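# Six arms lay a framed panel across two sawhorses

## Task

Set the framed panel down so it rests across both sawhorses at once, with the panel covering the greater part of the top surface of each sawhorse beam.

## Robot and tools

Robots: six identical i2rt Big YAM arms named arm1 to arm6. Each has six joints, a two-finger gripper and a wrist camera (armN_cam_wrist). A fixed room camera is cam_high. Feet (base_link, scene frame, metres, quaternion w,x,y,z; each foot faces along its own +x): arm1 (-0.408, +1.012, +0.852) q(+0.716, +0.005, -0.002, -0.698); arm2 (+0.330, +0.994, +0.817) q(+0.682, +0.001, +0.001, -0.731); arm3 (-0.312, -1.000, +0.836) q(+0.707, -0.004, +0.007, +0.707); arm4 (+0.414, -1.021, +0.889) q(+0.746, +0.004, -0.003, +0.666); arm5 (+1.473, +0.038, +0.503) q(+0.023, -0.004, +0.000, +1.000); arm6 (-1.473, -0.059, +0.465) q(+1.000, -0.006, +0.001, +0.008). So arm1/arm2 sit on the +y side facing -y, arm3/arm4 on the -y side facing +y, arm5 at +x facing -x, arm6 at -x facing +x. Reach is roughly 1.0 m from the joint1 axis.

Frame: one shared scene frame, origin on the floor, +z up. The printed "hand" point lies between the finger pads, about 1 cm short of the tips. Fingers point along the hand's +z; they open and close along its y. hand_target is where the hand would be at the joint targets currently held; under load the hand may sit short of it. Printed positions drift more at long reach.

Joints (radians, absolute; ± is the done tolerance): joint1_rad -2.879..2.879 ±0.045, spins the arm about its foot, positive counter-clockwise seen from above, 0 = along the foot's facing. joint2_rad 0..3.141 ±0.14, shoulder; 0 has the upper arm pointing back about level, increasing lifts it up then forward. joint3_rad 0..3.019 ±0.09, elbow; 0 folded, increasing opens. joint4_rad -1.692..1.57 ±0.055, hand pitch, positive tips fingers up. joint5_rad -1.57..1.57 ±0.03, sideways swing, positive to the arm's right. joint6_rad -2.094..2.094 ±0.035, roll, positive clockwise seen from behind. gripper_m 0..0.093 ±0.003, fingertip gap in metres; each finger pushes about 50-64 N (some a bit more or less).

Tool move: keys arm1..arm6 (each optional; an arm left out gets nothing new but may still be driving to an old target) plus optional cameras. Each arm's value is its own object with: "joints", a map from joint name to absolute target (units above); and/or "target", a list of 7 numbers [x, y, z, qw, qx, qy, qz], an absolute hand pose in the scene frame in metres, reached by a straight-line hand path from the current hand_target; plus optional "speed", the path's peak speed in m/s, 0.002..0.5, default 0.25 (rotation capped at twice that in rad/s), only allowed with target. When target is given, joints may contain only gripper_m. All motions in one call start together; all hand paths in a call finish together, paced by the slowest. A path runs 0.5 to 10 s (longer ones halt unfinished) and a call at most 15 s. Each control step clips the commanded pose to within 100 mm and 20 degrees of the measured hand, and damped IK favours position over orientation; expect centimetre-level error, lag, overshoot in speed near full stretch, and wide swings between postures under joint commands. Paths ignore obstacles and other arms. cameras: list of names from arm1_cam_wrist..arm6_cam_wrist, cam_high, all; omitted/null/["all"] gives all, [] none. Unknown keys make a call invalid; out-of-range values get it refused, and after a refusal or a stop, the remaining move/wait/finished_scene calls of that reply are skipped. A move with no arm gives full state and images.

Tool wait: seconds 0..10, optional cameras; robots keep their last commands and the scene continues. zoom_image: camera name and region [x0, y0, x1, y1] in pixels of that camera's latest 896x504 image, top-left origin, at most 504 by 504. finished_scene: scene = the current scene's number; irreversible, and the panel must stay in place once the robots stop acting. Issue no further calls in the reply that ends the first scene.

Results: per-robot state; "pictures" lists image order (frames may lag state slightly). The "move" line gives per arm done or its worst status. Arms in "as last shown" were not commanded and read "not commanded". joint_status/hand_status: off_target (stopped short, may keep pushing); time_out (joints keep targets near where they stood and keep pushing; on_its_own lists them; send the reported position to relax); not_followed, "joint command not followed" or "pose unreachable" (a self/arm-collision check withheld it; the arm may keep retrying until new targets or the path frees). In on_its_own, "held at" is a target, not a reading. Joint velocities are rad/s (gripper m/s); "within noise" means still. Joint torques are total drive output in N m, with per-unit offset, scale and noise; values 3 and 4 wrap at ±28.

Grip readings: on a rigid part at full force gripper_m reads up to 0.005 m under the part width (or up to 0.002 over); closed on nothing 0.000-0.003; in air up to 0.003 wide. Aim about 0.005 m below the touch reading for a firm hold; open well above the reading to release.

Heat: holding loads, stretching out, or pushing into the unreachable heats motors, even while idle. MOTOR HOT appears at 85 °C; at 100 °C the arm goes limp and drops its load for 30-60 s or more (OVER-TEMPERATURE FAULT, keys marked limit_stop_at_motor_heat; resend targets after).

Avoid: pressing two robots together hard (including a gripper closing on another arm's fingers), which fails at once; the clearance check can be late and lets fingers, housings and cameras collide. Arms do not stop on contact and can shove hard. Don't drop the panel, release it while moving, slam or hit heavy fixtures, or knock anything off the work area or onto the floor. Loose objects may get a brief random nudge. Cameras: 896x504 pinhole-plus-radial images; cam_high has about an 80° vertical field of view, wrist cameras about 65-69°.

Each tool is called as a command line: name --argument value for each argument, lists and objects as JSON in quotes; but a table of rows of numbers goes row by row, as --pt "numbers of a row", without its own name.

## Session

move

Scene clock: 0.00 s.
Joint torques (N m): no reading
Heat: arm1: hottest joint2_rad 33 °C; arm2: hottest joint1_rad 32 °C; arm3: hottest joint6_rad 31 °C; arm4: hottest joint6_rad 32 °C; arm5: hottest joint1_rad 33 °C; arm6: hottest joint2_rad 31 °C.
Joint velocities: within noise
arm1.joint_positions: joint1_rad=+0.120 joint2_rad=+0.540 joint3_rad=+1.357 joint4_rad=-1.534 joint5_rad=+0.152 joint6_rad=-0.488 gripper_m=+0.09396
arm1.joint_status: not commanded
arm1.hand: x=-0.4132 y=+0.8296 z=+1.3519 quat_wxyz=(-0.185, -0.440, -0.795, +0.374) (m; scene frame)
arm1.hand_target: x=-0.4137 y=+0.8318 z=+1.3620 quat_wxyz=(-0.191, -0.439, -0.790, +0.383) (m; scene frame)
arm1.hand_status: not commanded
arm2.joint_positions: joint1_rad=-0.156 joint2_rad=+0.570 joint3_rad=+1.448 joint4_rad=-1.233 joint5_rad=-0.200 joint6_rad=+0.443 gripper_m=+0.09396
arm2.joint_status: not commanded
arm2.hand: x=+0.3161 y=+0.7778 z=+1.4174 quat_wxyz=(-0.494, -0.710, -0.408, +0.291) (m; scene frame)
arm2.hand_target: x=+0.3170 y=+0.7814 z=+1.4275 quat_wxyz=(-0.501, -0.704, -0.406, +0.298) (m; scene frame)
arm2.hand_status: not commanded
arm3.joint_positions: joint1_rad=+0.193 joint2_rad=+0.470 joint3_rad=+1.457 joint4_rad=-1.193 joint5_rad=+0.176 joint6_rad=+0.268 gripper_m=+0.09396
arm3.joint_status: not commanded
arm3.hand: x=-0.3095 y=-0.8211 z=+1.4639 quat_wxyz=(-0.384, +0.487, -0.610, -0.494) (m; scene frame)
arm3.hand_target: x=-0.3086 y=-0.8256 z=+1.4721 quat_wxyz=(-0.387, +0.482, -0.606, -0.501) (m; scene frame)
arm3.hand_status: not commanded
arm4.joint_positions: joint1_rad=-0.131 joint2_rad=+0.477 joint3_rad=+1.382 joint4_rad=-1.293 joint5_rad=-0.215 joint6_rad=+0.128 gripper_m=+0.09396
arm4.joint_status: not commanded
arm4.hand: x=+0.4217 y=-0.8445 z=+1.4633 quat_wxyz=(-0.357, +0.513, -0.646, -0.439) (m; scene frame)
arm4.hand_target: x=+0.4208 y=-0.8484 z=+1.4758 quat_wxyz=(-0.366, +0.510, -0.638, -0.446) (m; scene frame)
arm4.hand_status: not commanded
arm5.joint_positions: joint1_rad=+0.326 joint2_rad=+0.619 joint3_rad=+1.375 joint4_rad=-1.335 joint5_rad=+0.206 joint6_rad=-0.432 gripper_m=+0.09396
arm5.joint_status: not commanded
arm5.hand: x=+1.2327 y=+0.0074 z=+1.0348 quat_wxyz=(-0.125, +0.839, +0.259, -0.462) (m; scene frame)
arm5.hand_target: x=+1.2352 y=+0.0081 z=+1.0450 quat_wxyz=(-0.126, +0.834, +0.256, -0.472) (m; scene frame)
arm5.hand_status: not commanded
arm6.joint_positions: joint1_rad=+0.381 joint2_rad=+0.618 joint3_rad=+1.402 joint4_rad=-1.171 joint5_rad=-0.118 joint6_rad=-0.340 gripper_m=+0.09396
arm6.joint_status: not commanded
arm6.hand: x=-1.2475 y=+0.0631 z=+1.0445 quat_wxyz=(-0.552, +0.332, -0.762, -0.061) (m; scene frame)
arm6.hand_target: x=-1.2505 y=+0.0620 z=+1.0577 quat_wxyz=(-0.564, +0.330, -0.754, -0.061) (m; scene frame)
arm6.hand_status: not commanded
pictures: arm1_cam_wrist, arm2_cam_wrist, arm3_cam_wrist, arm4_cam_wrist, arm5_cam_wrist, arm6_cam_wrist, cam_high

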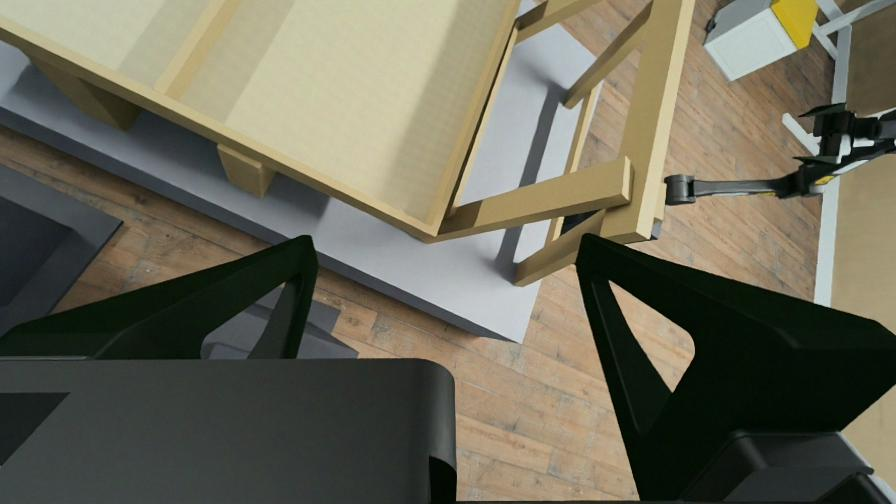

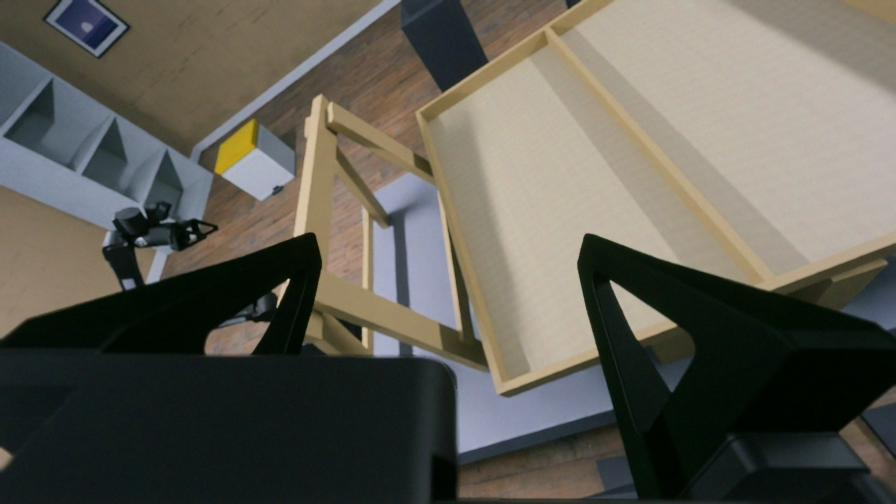

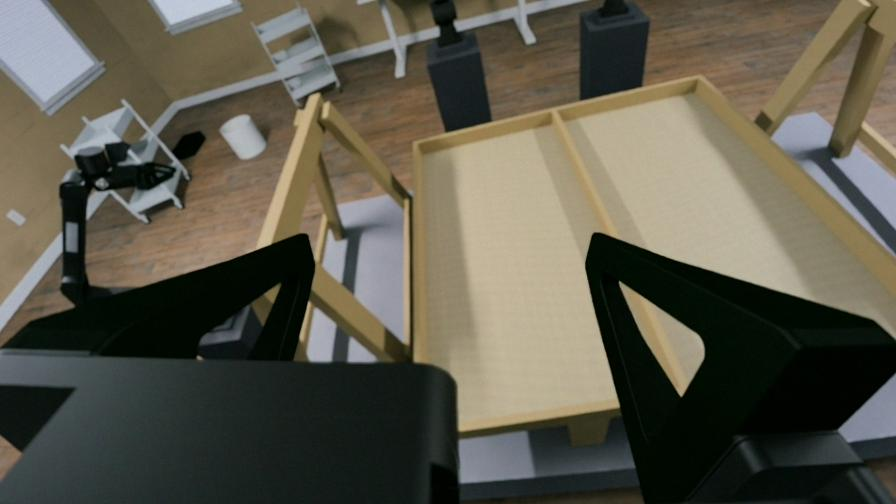

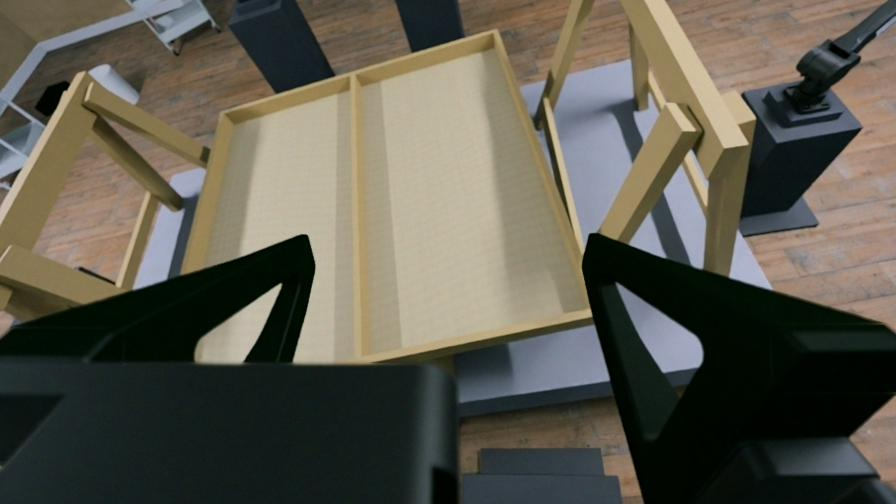

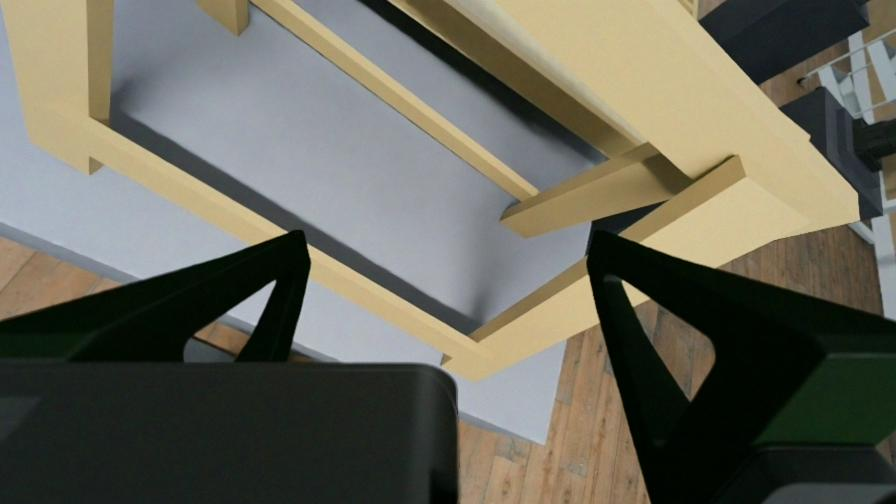

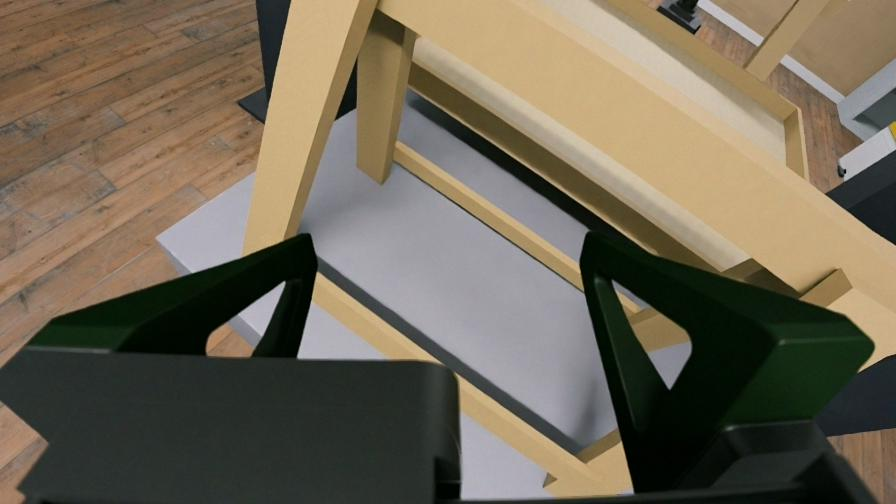

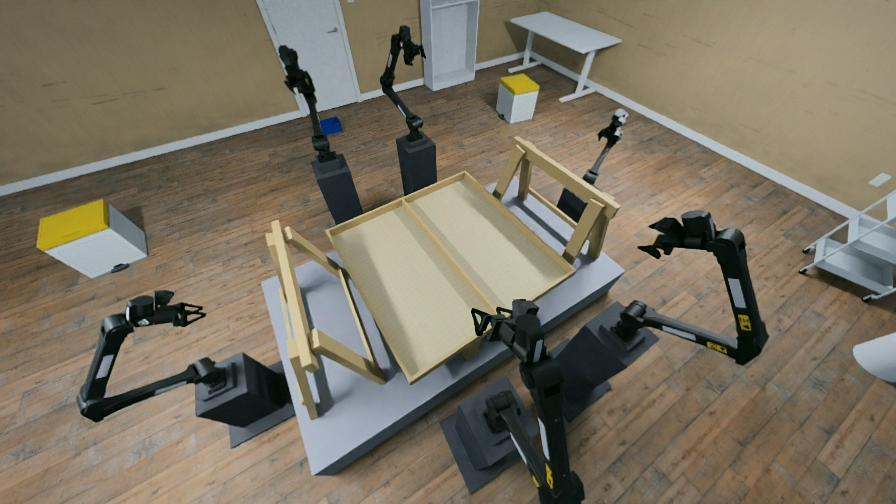

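move --arm1 '{"target":[-0.38,0.6,0.78,0,0,1,0],"speed":0.4}' --arm2 '{"target":[0.36,0.6,0.78,0,1,0,0],"speed":0.4}' --arm3 '{"target":[-0.36,-0.6,0.78,0,0,1,0],"speed":0.4}' --arm4 '{"target":[0.38,-0.6,0.78,0,1,0,0],"speed":0.4}'

Scene clock: 7.37 s.
Joint torques (N m): arm1=[1.08 -11.4 7.31 0.85 0.1 -0.14] | arm2=[-1.61 -8.06 8.1 0.54 0.15 0.14] | arm3=[-1.44 -12.92 7.95 0.88 -0.1 -0.03] | arm4=[1.73 -10.93 7.12 0.02 -0.05 -0.09] | arm5=[0.5 1.85 11.95 1.98 0.06 0.09] | arm6=[1.9 2.73 8.77 2.11 0.04 -0.06]
Heat: arm1: hottest joint2_rad 33 °C; arm2: hottest joint1_rad 32 °C; arm3: hottest joint6_rad 31 °C; arm4: hottest joint6_rad 31 °C; arm5: hottest joint1_rad 33 °C; arm6: hottest joint2_rad 31 °C.
move: arm1 off_target; arm2 off_target; arm3 off_target; arm4 off_target
Joint velocities: within noise
arm1.joint_positions: joint1_rad=+0.038 joint2_rad=+1.796 joint3_rad=+0.869 joint4_rad=-0.659 joint5_rad=+0.008 joint6_rad=-1.492 gripper_m=+0.09396
arm1.joint_status: not commanded
arm1.hand: x=-0.3840 y=+0.6154 z=+0.7819 quat_wxyz=(+0.000, -0.008, -1.000, -0.009) (m; scene frame)
arm1.hand_target: x=-0.3800 y=+0.6004 z=+0.7804 quat_wxyz=(+0.000, +0.000, -1.000, +0.000) (m; scene frame)
arm1.hand_status: off_target (0.016 m and 1.4 deg from the pose sent, 0.617 m and 74.7 deg at the start)
arm2.joint_positions: joint1_rad=+0.152 joint2_rad=+1.686 joint3_rad=+0.829 joint4_rad=-0.737 joint5_rad=+0.001 joint6_rad=+1.637 gripper_m=+0.09397
arm2.joint_status: not commanded
arm2.hand: x=+0.3607 y=+0.6180 z=+0.7784 quat_wxyz=(+0.012, -1.000, -0.008, +0.002) (m; scene frame)
arm2.hand_target: x=+0.3600 y=+0.6004 z=+0.7804 quat_wxyz=(+0.000, -1.000, +0.000, +0.000) (m; scene frame)
arm2.hand_status: off_target (0.018 m and 1.7 deg from the pose sent, 0.663 m and 89.5 deg at the start)
arm3.joint_positions: joint1_rad=+0.138 joint2_rad=+1.730 joint3_rad=+0.838 joint4_rad=-0.690 joint5_rad=+0.011 joint6_rad=+1.681 gripper_m=+0.09396
arm3.joint_status: not commanded
arm3.hand: x=-0.3627 y=-0.6180 z=+0.7785 quat_wxyz=(-0.003, +0.014, -1.000, +0.013) (m; scene frame)
arm3.hand_target: x=-0.3598 y=-0.6004 z=+0.7805 quat_wxyz=(+0.000, +0.000, -1.000, +0.000) (m; scene frame)
arm3.hand_status: off_target (0.018 m and 2.2 deg from the pose sent, 0.721 m and 104.9 deg at the start)
arm4.joint_positions: joint1_rad=+0.188 joint2_rad=+1.932 joint3_rad=+0.889 joint4_rad=-0.569 joint5_rad=-0.001 joint6_rad=-1.479 gripper_m=+0.09397
arm4.joint_status: not commanded
arm4.hand: x=+0.3836 y=-0.6198 z=+0.7755 quat_wxyz=(+0.016, +1.000, -0.008, +0.001) (m; scene frame)
arm4.hand_target: x=+0.3800 y=-0.6004 z=+0.7805 quat_wxyz=(+0.000, +1.000, +0.000, +0.000) (m; scene frame)
arm4.hand_status: off_target (0.021 m and 2.1 deg from the pose sent, 0.727 m and 118.3 deg at the start)
arm5, arm6: as last shown
pictures: arm1_cam_wrist, arm2_cam_wrist, arm3_cam_wrist, arm4_cam_wrist, arm5_cam_wrist, arm6_cam_wrist, cam_high

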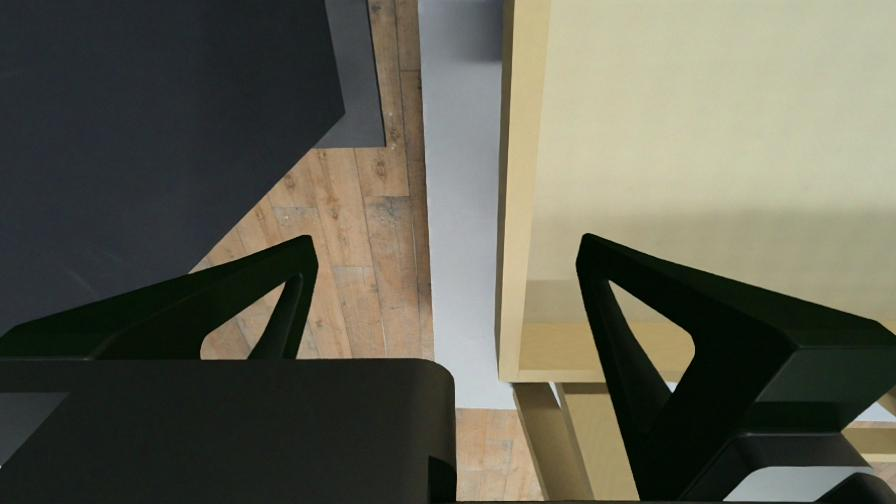

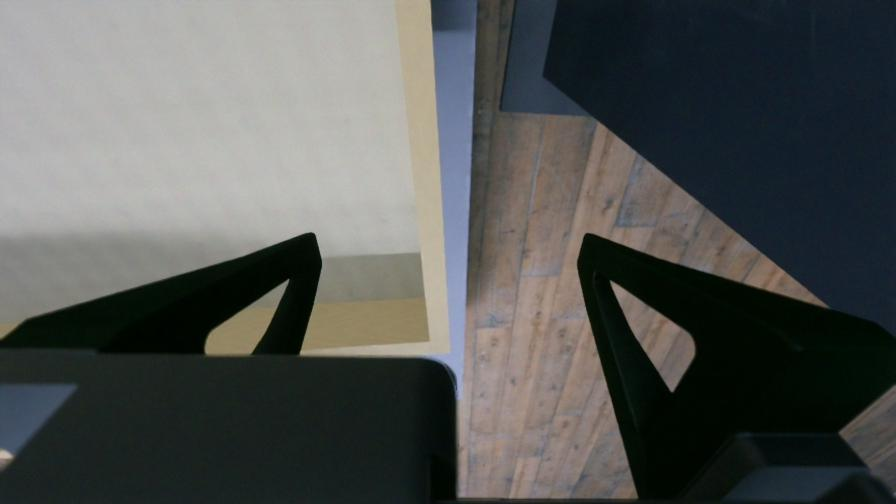

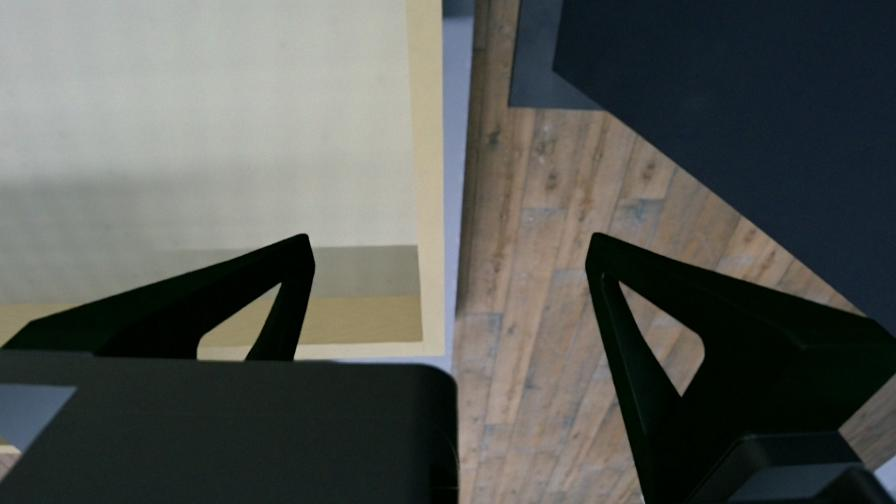

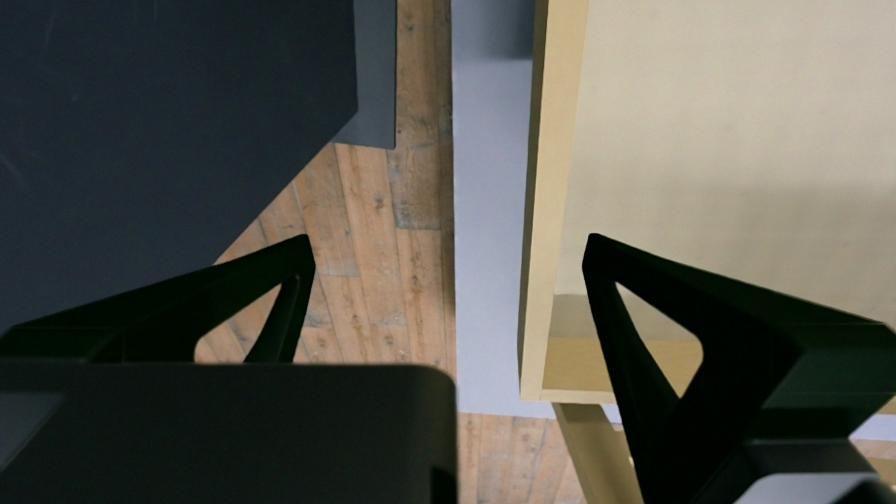

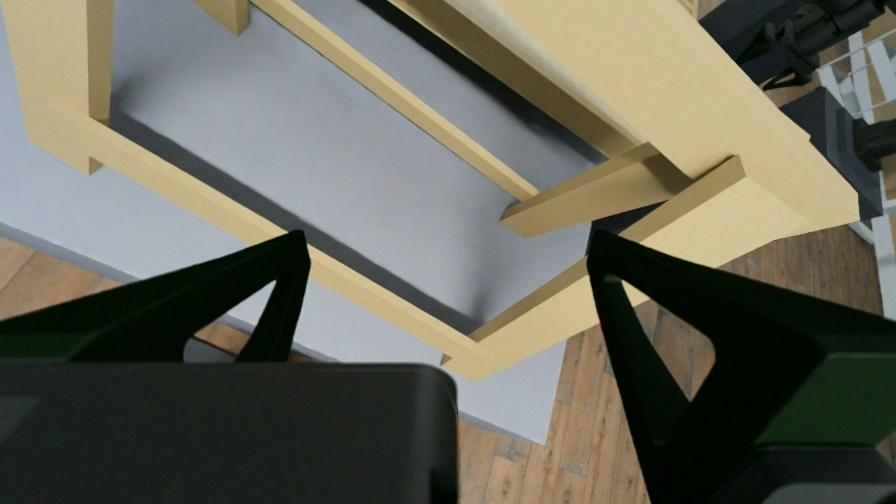

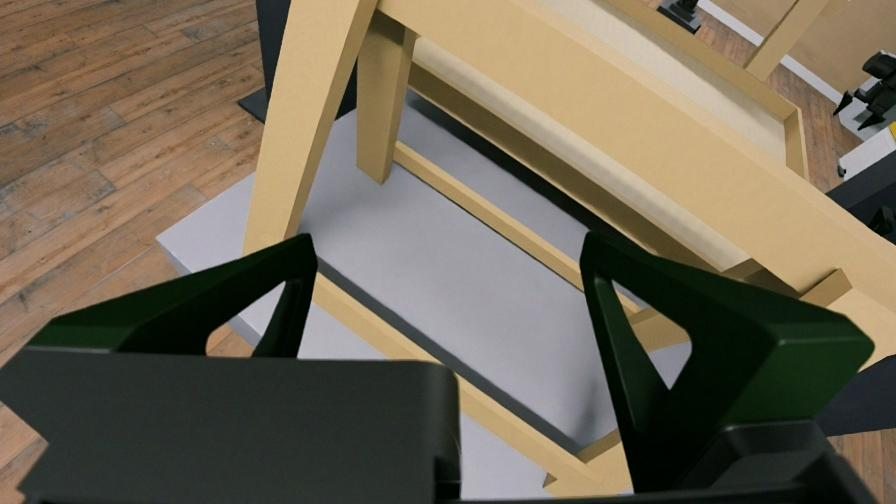

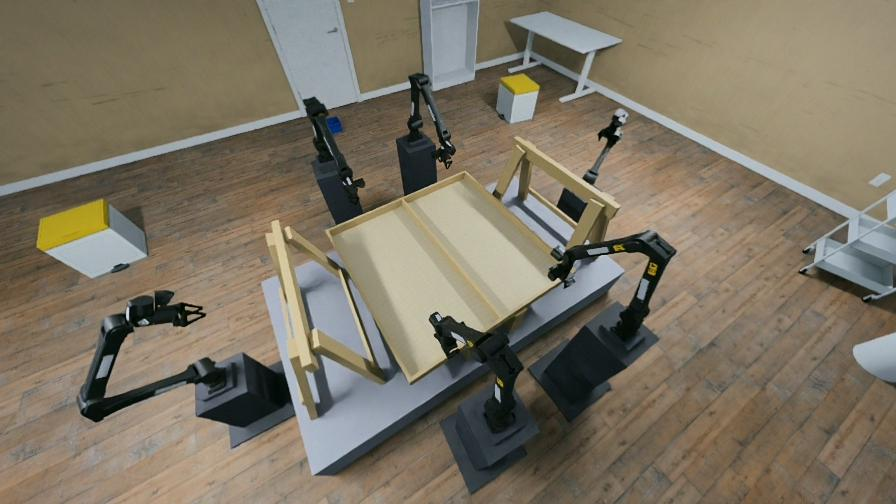

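move --arm1 '{"target":[-0.38,0.542,0.66,0,-0.03,1,0],"speed":0.15}' --arm2 '{"target":[0.36,0.588,0.66,0,1,0.03,0],"speed":0.15}' --arm3 '{"target":[-0.36,-0.584,0.66,0,-0.03,1,0],"speed":0.15}' --arm4 '{"target":[0.38,-0.53,0.66,0,1,0.03,0],"speed":0.15}' --cameras '["arm1_cam_wrist","arm2_cam_wrist","arm3_cam_wrist","arm4_cam_wrist"]'

Scene clock: 10.27 s.
Joint torques (N m): arm1=[0.21 -14.39 5.53 0.96 0.09 -0.15] | arm2=[-1.85 -9.93 5.38 0.59 0.16 -0.11] | arm3=[-1.61 -15.5 5.19 0.9 -0.09 -0.24] | arm4=[0.5 -14.1 5.72 0.16 -0.06 -0.08] | arm5=[0.5 1.85 11.93 1.98 0.06 0.09] | arm6=[1.9 2.73 8.77 2.1 0.04 -0.06]
Heat: arm1: hottest joint2_rad 33 °C; arm2: hottest joint1_rad 32 °C; arm3: hottest joint6_rad 31 °C; arm4: hottest joint6_rad 31 °C; arm5: hottest joint1_rad 33 °C; arm6: hottest joint2_rad 31 °C.
move: arm1 off_target; arm2 off_target; arm3 off_target; arm4 off_target
Joint velocities: within noise
arm1.joint_positions: joint1_rad=+0.038 joint2_rad=+2.169 joint3_rad=+1.068 joint4_rad=-0.478 joint5_rad=+0.008 joint6_rad=-1.564 gripper_m=+0.09396
arm1.joint_status: not commanded
arm1.hand: x=-0.3788 y=+0.5518 z=+0.6674 quat_wxyz=(-0.001, +0.028, -1.000, -0.006) (m; scene frame)
arm1.hand_target: x=-0.3801 y=+0.5423 z=+0.6603 quat_wxyz=(+0.000, +0.030, -1.000, +0.000) (m; scene frame)
arm1.hand_status: off_target (0.012 m and 0.7 deg from the pose sent, 0.142 m and 4.5 deg at the start)
arm2.joint_positions: joint1_rad=+0.152 joint2_rad=+2.008 joint3_rad=+0.855 joint4_rad=-0.430 joint5_rad=+0.001 joint6_rad=+1.596 gripper_m=+0.09397
arm2.joint_status: not commanded
arm2.hand: x=+0.3622 y=+0.5998 z=+0.6637 quat_wxyz=(+0.007, -1.000, -0.029, +0.001) (m; scene frame)
arm2.hand_target: x=+0.3600 y=+0.5883 z=+0.6602 quat_wxyz=(+0.000, -1.000, -0.030, +0.000) (m; scene frame)
arm2.hand_status: off_target (0.013 m and 0.8 deg from the pose sent, 0.122 m and 2.9 deg at the start)
arm3.joint_positions: joint1_rad=+0.135 joint2_rad=+2.061 joint3_rad=+0.894 joint4_rad=-0.405 joint5_rad=+0.011 joint6_rad=+1.640 gripper_m=+0.09396
arm3.joint_status: not commanded
arm3.hand: x=-0.3654 y=-0.5958 z=+0.6630 quat_wxyz=(-0.002, +0.033, -0.999, +0.008) (m; scene frame)
arm3.hand_target: x=-0.3599 y=-0.5841 z=+0.6604 quat_wxyz=(+0.000, +0.030, -1.000, +0.000) (m; scene frame)
arm3.hand_status: off_target (0.013 m and 1.0 deg from the pose sent, 0.123 m and 2.4 deg at the start)
arm4.joint_positions: joint1_rad=+0.188 joint2_rad=+2.317 joint3_rad=+1.159 joint4_rad=-0.454 joint5_rad=-0.001 joint6_rad=-1.551 gripper_m=+0.09397
arm4.joint_status: not commanded
arm4.hand: x=+0.3782 y=-0.5480 z=+0.6581 quat_wxyz=(+0.015, +0.999, +0.028, +0.000) (m; scene frame)
arm4.hand_target: x=+0.3800 y=-0.5305 z=+0.6605 quat_wxyz=(+0.000, +1.000, +0.030, +0.000) (m; scene frame)
arm4.hand_status: off_target (0.018 m and 1.8 deg from the pose sent, 0.146 m and 4.7 deg at the start)
arm5, arm6: as last shown
arm6.hand_target: x=-1.2505 y=+0.0620 z=+1.0578 quat_wxyz=(-0.564, +0.330, -0.754, -0.061) (m; scene frame)
pictures: arm1_cam_wrist, arm2_cam_wrist, arm3_cam_wrist, arm4_cam_wrist

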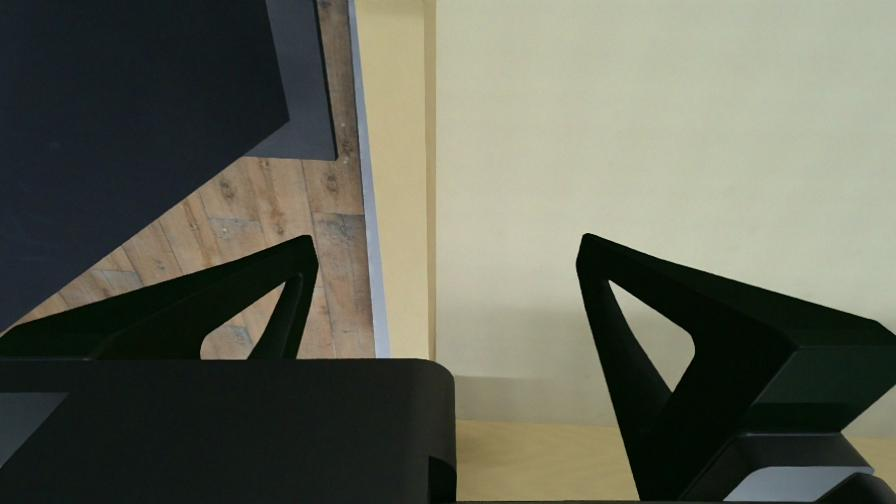

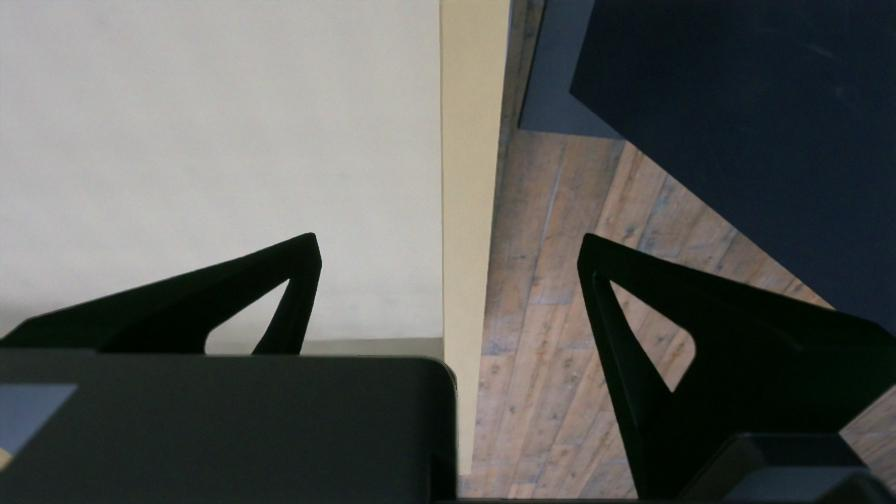

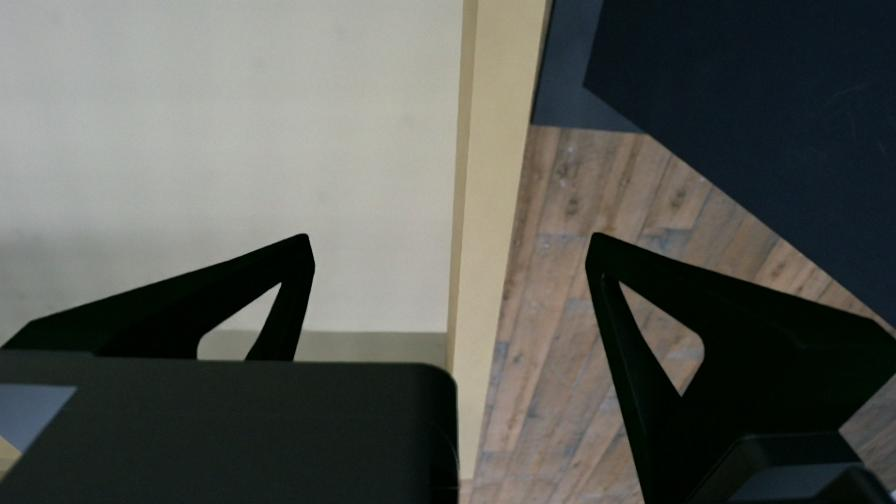

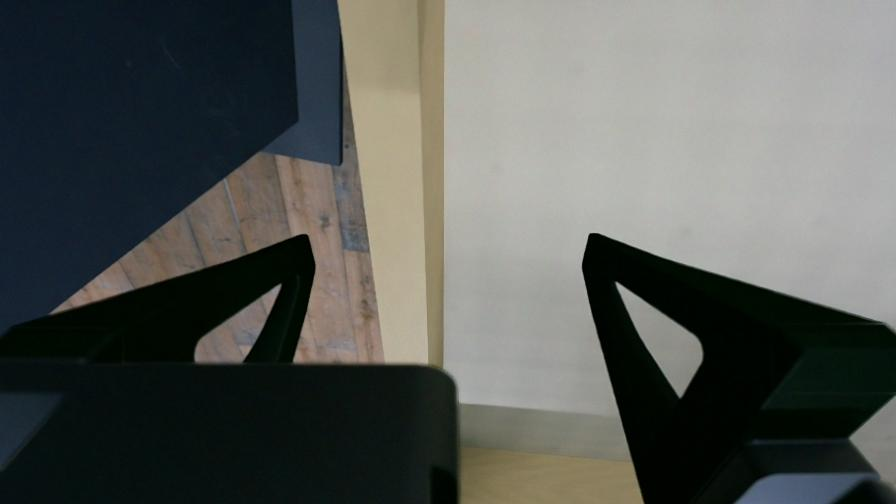

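move --arm1 '{"target":[-0.38,0.564,0.595,0,-0.027,1,0],"speed":0.1}' --arm2 '{"target":[0.36,0.600,0.595,0,1,0.027,0],"speed":0.1}' --arm3 '{"target":[-0.36,-0.602,0.595,0,-0.027,1,0],"speed":0.1}' --arm4 '{"target":[0.38,-0.555,0.595,0,1,0.027,0],"speed":0.1}' --cameras '["arm1_cam_wrist","arm2_cam_wrist","arm3_cam_wrist","arm4_cam_wrist"]'

Scene clock: 12.23 s.
Joint torques (N m): arm1=[0.32 -14.51 3.04 1.01 0.09 -0.08] | arm2=[-1.61 -10.46 3.56 0.61 0.15 -0.03] | arm3=[-1.38 -15.74 3.29 0.94 -0.1 -0.15] | arm4=[0.97 -13.92 3.48 0.42 -0.07 0.03] | arm5=[0.5 1.85 11.93 1.98 0.06 0.1] | arm6=[1.96 2.73 8.77 2.09 0.04 -0.07]
Heat: arm1: hottest joint2_rad 33 °C; arm2: hottest joint1_rad 32 °C; arm3: hottest joint6_rad 31 °C; arm4: hottest joint6_rad 31 °C; arm5: hottest joint1_rad 33 °C; arm6: hottest joint2_rad 31 °C.
move: arm1 off_target; arm2 done; arm3 done; arm4 done
Joint velocities: within noise
arm1.joint_positions: joint1_rad=+0.038 joint2_rad=+2.311 joint3_rad=+1.068 joint4_rad=-0.318 joint5_rad=+0.008 joint6_rad=-1.564 gripper_m=+0.09396
arm1.joint_status: not commanded
arm1.hand: x=-0.3788 y=+0.5612 z=+0.6055 quat_wxyz=(-0.001, +0.028, -1.000, +0.003) (m; scene frame)
arm1.hand_target: x=-0.3800 y=+0.5642 z=+0.5953 quat_wxyz=(+0.000, +0.027, -1.000, +0.000) (m; scene frame)
arm1.hand_status: off_target (0.011 m and 0.4 deg from the pose sent, 0.073 m and 0.7 deg at the start)
arm2.joint_positions: joint1_rad=+0.152 joint2_rad=+2.180 joint3_rad=+0.864 joint4_rad=-0.259 joint5_rad=+0.001 joint6_rad=+1.596 gripper_m=+0.09397
arm2.joint_status: not commanded
arm2.hand: x=+0.3616 y=+0.6061 z=+0.6006 quat_wxyz=(+0.003, -1.000, -0.029, +0.001) (m; scene frame)
arm2.hand_target: x=+0.3601 y=+0.6002 z=+0.5951 quat_wxyz=(+0.000, -1.000, -0.027, +0.000) (m; scene frame)
arm2.hand_status: done (0.008 m and 0.4 deg from the pose sent, 0.069 m and 0.9 deg at the start)
arm3.joint_positions: joint1_rad=+0.135 joint2_rad=+2.227 joint3_rad=+0.894 joint4_rad=-0.232 joint5_rad=+0.011 joint6_rad=+1.640 gripper_m=+0.09396
arm3.joint_status: not commanded
arm3.hand: x=-0.3642 y=-0.6082 z=+0.5999 quat_wxyz=(-0.002, +0.033, -0.999, +0.004) (m; scene frame)
arm3.hand_target: x=-0.3600 y=-0.6021 z=+0.5951 quat_wxyz=(+0.000, +0.027, -1.000, +0.000) (m; scene frame)
arm3.hand_status: done (0.009 m and 0.8 deg from the pose sent, 0.068 m and 1.1 deg at the start)
arm4.joint_positions: joint1_rad=+0.188 joint2_rad=+2.452 joint3_rad=+1.160 joint4_rad=-0.307 joint5_rad=+0.000 joint6_rad=-1.551 gripper_m=+0.09397
arm4.joint_status: not commanded
arm4.hand: x=+0.3794 y=-0.5642 z=+0.5968 quat_wxyz=(+0.009, +1.000, +0.028, +0.000) (m; scene frame)
arm4.hand_target: x=+0.3800 y=-0.5551 z=+0.5952 quat_wxyz=(+0.000, +1.000, +0.027, +0.000) (m; scene frame)
arm4.hand_status: done (0.009 m and 1.1 deg from the pose sent, 0.064 m and 1.8 deg at the start)
arm5, arm6: as last shown
pictures: arm1_cam_wrist, arm2_cam_wrist, arm3_cam_wrist, arm4_cam_wrist

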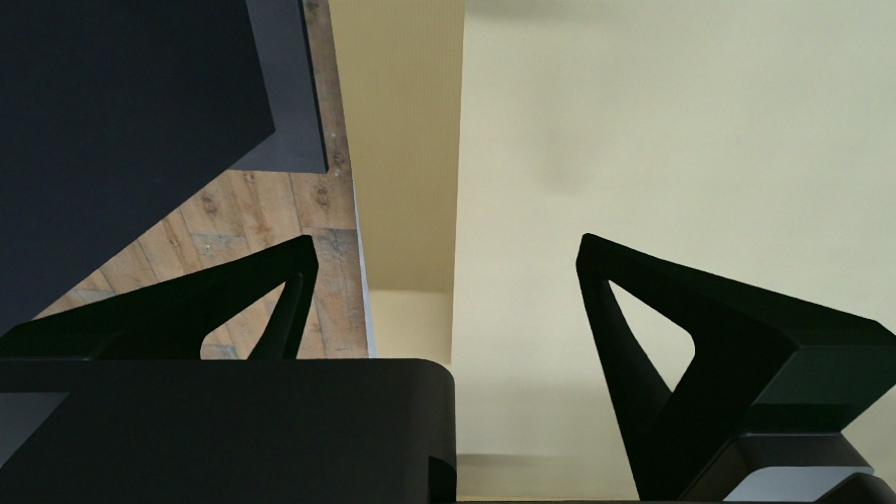

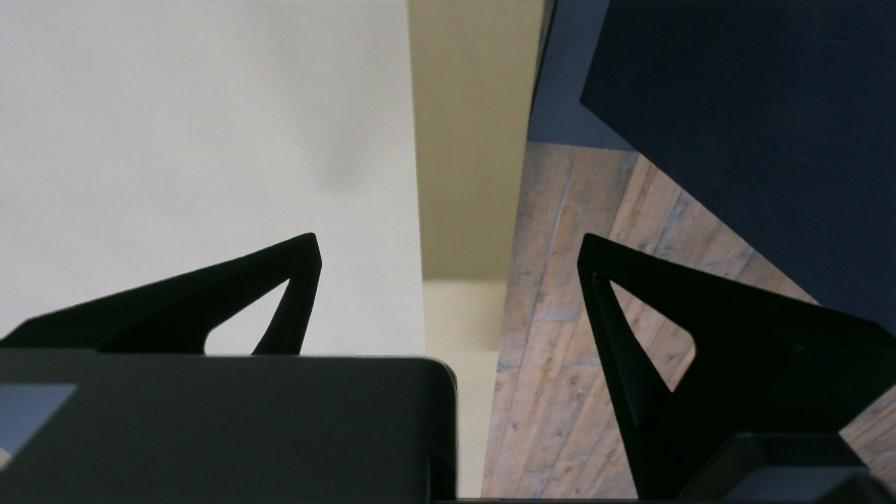

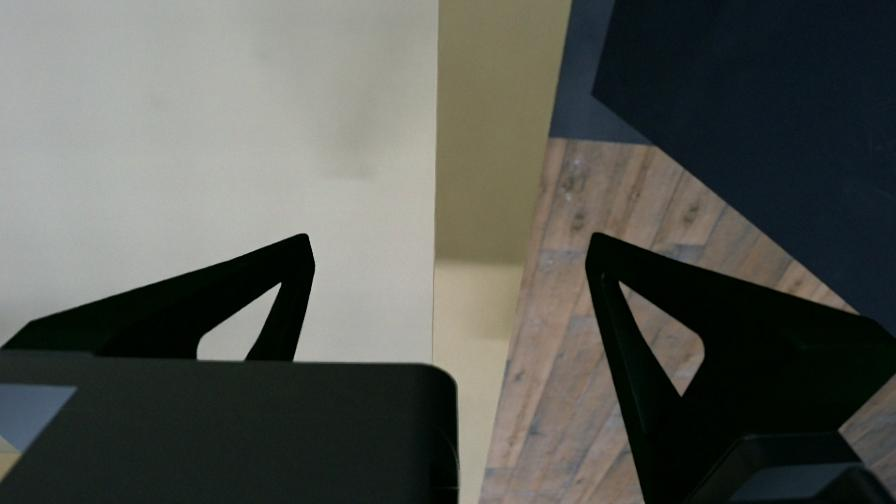

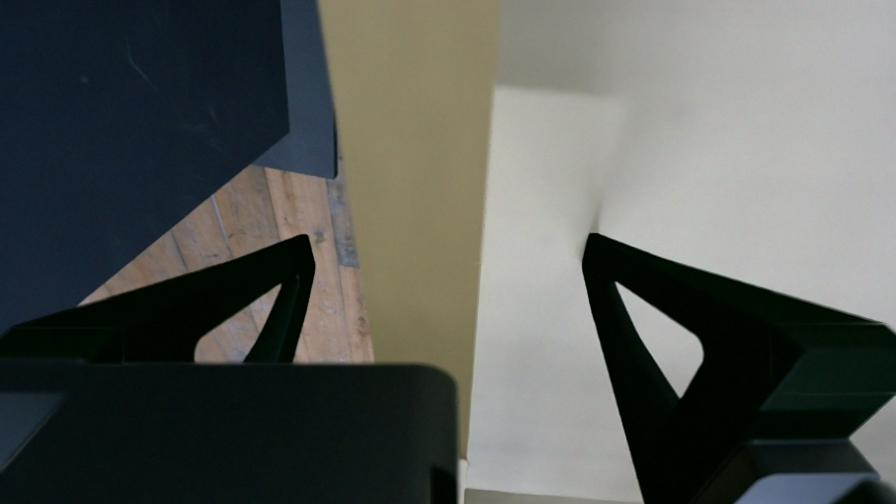

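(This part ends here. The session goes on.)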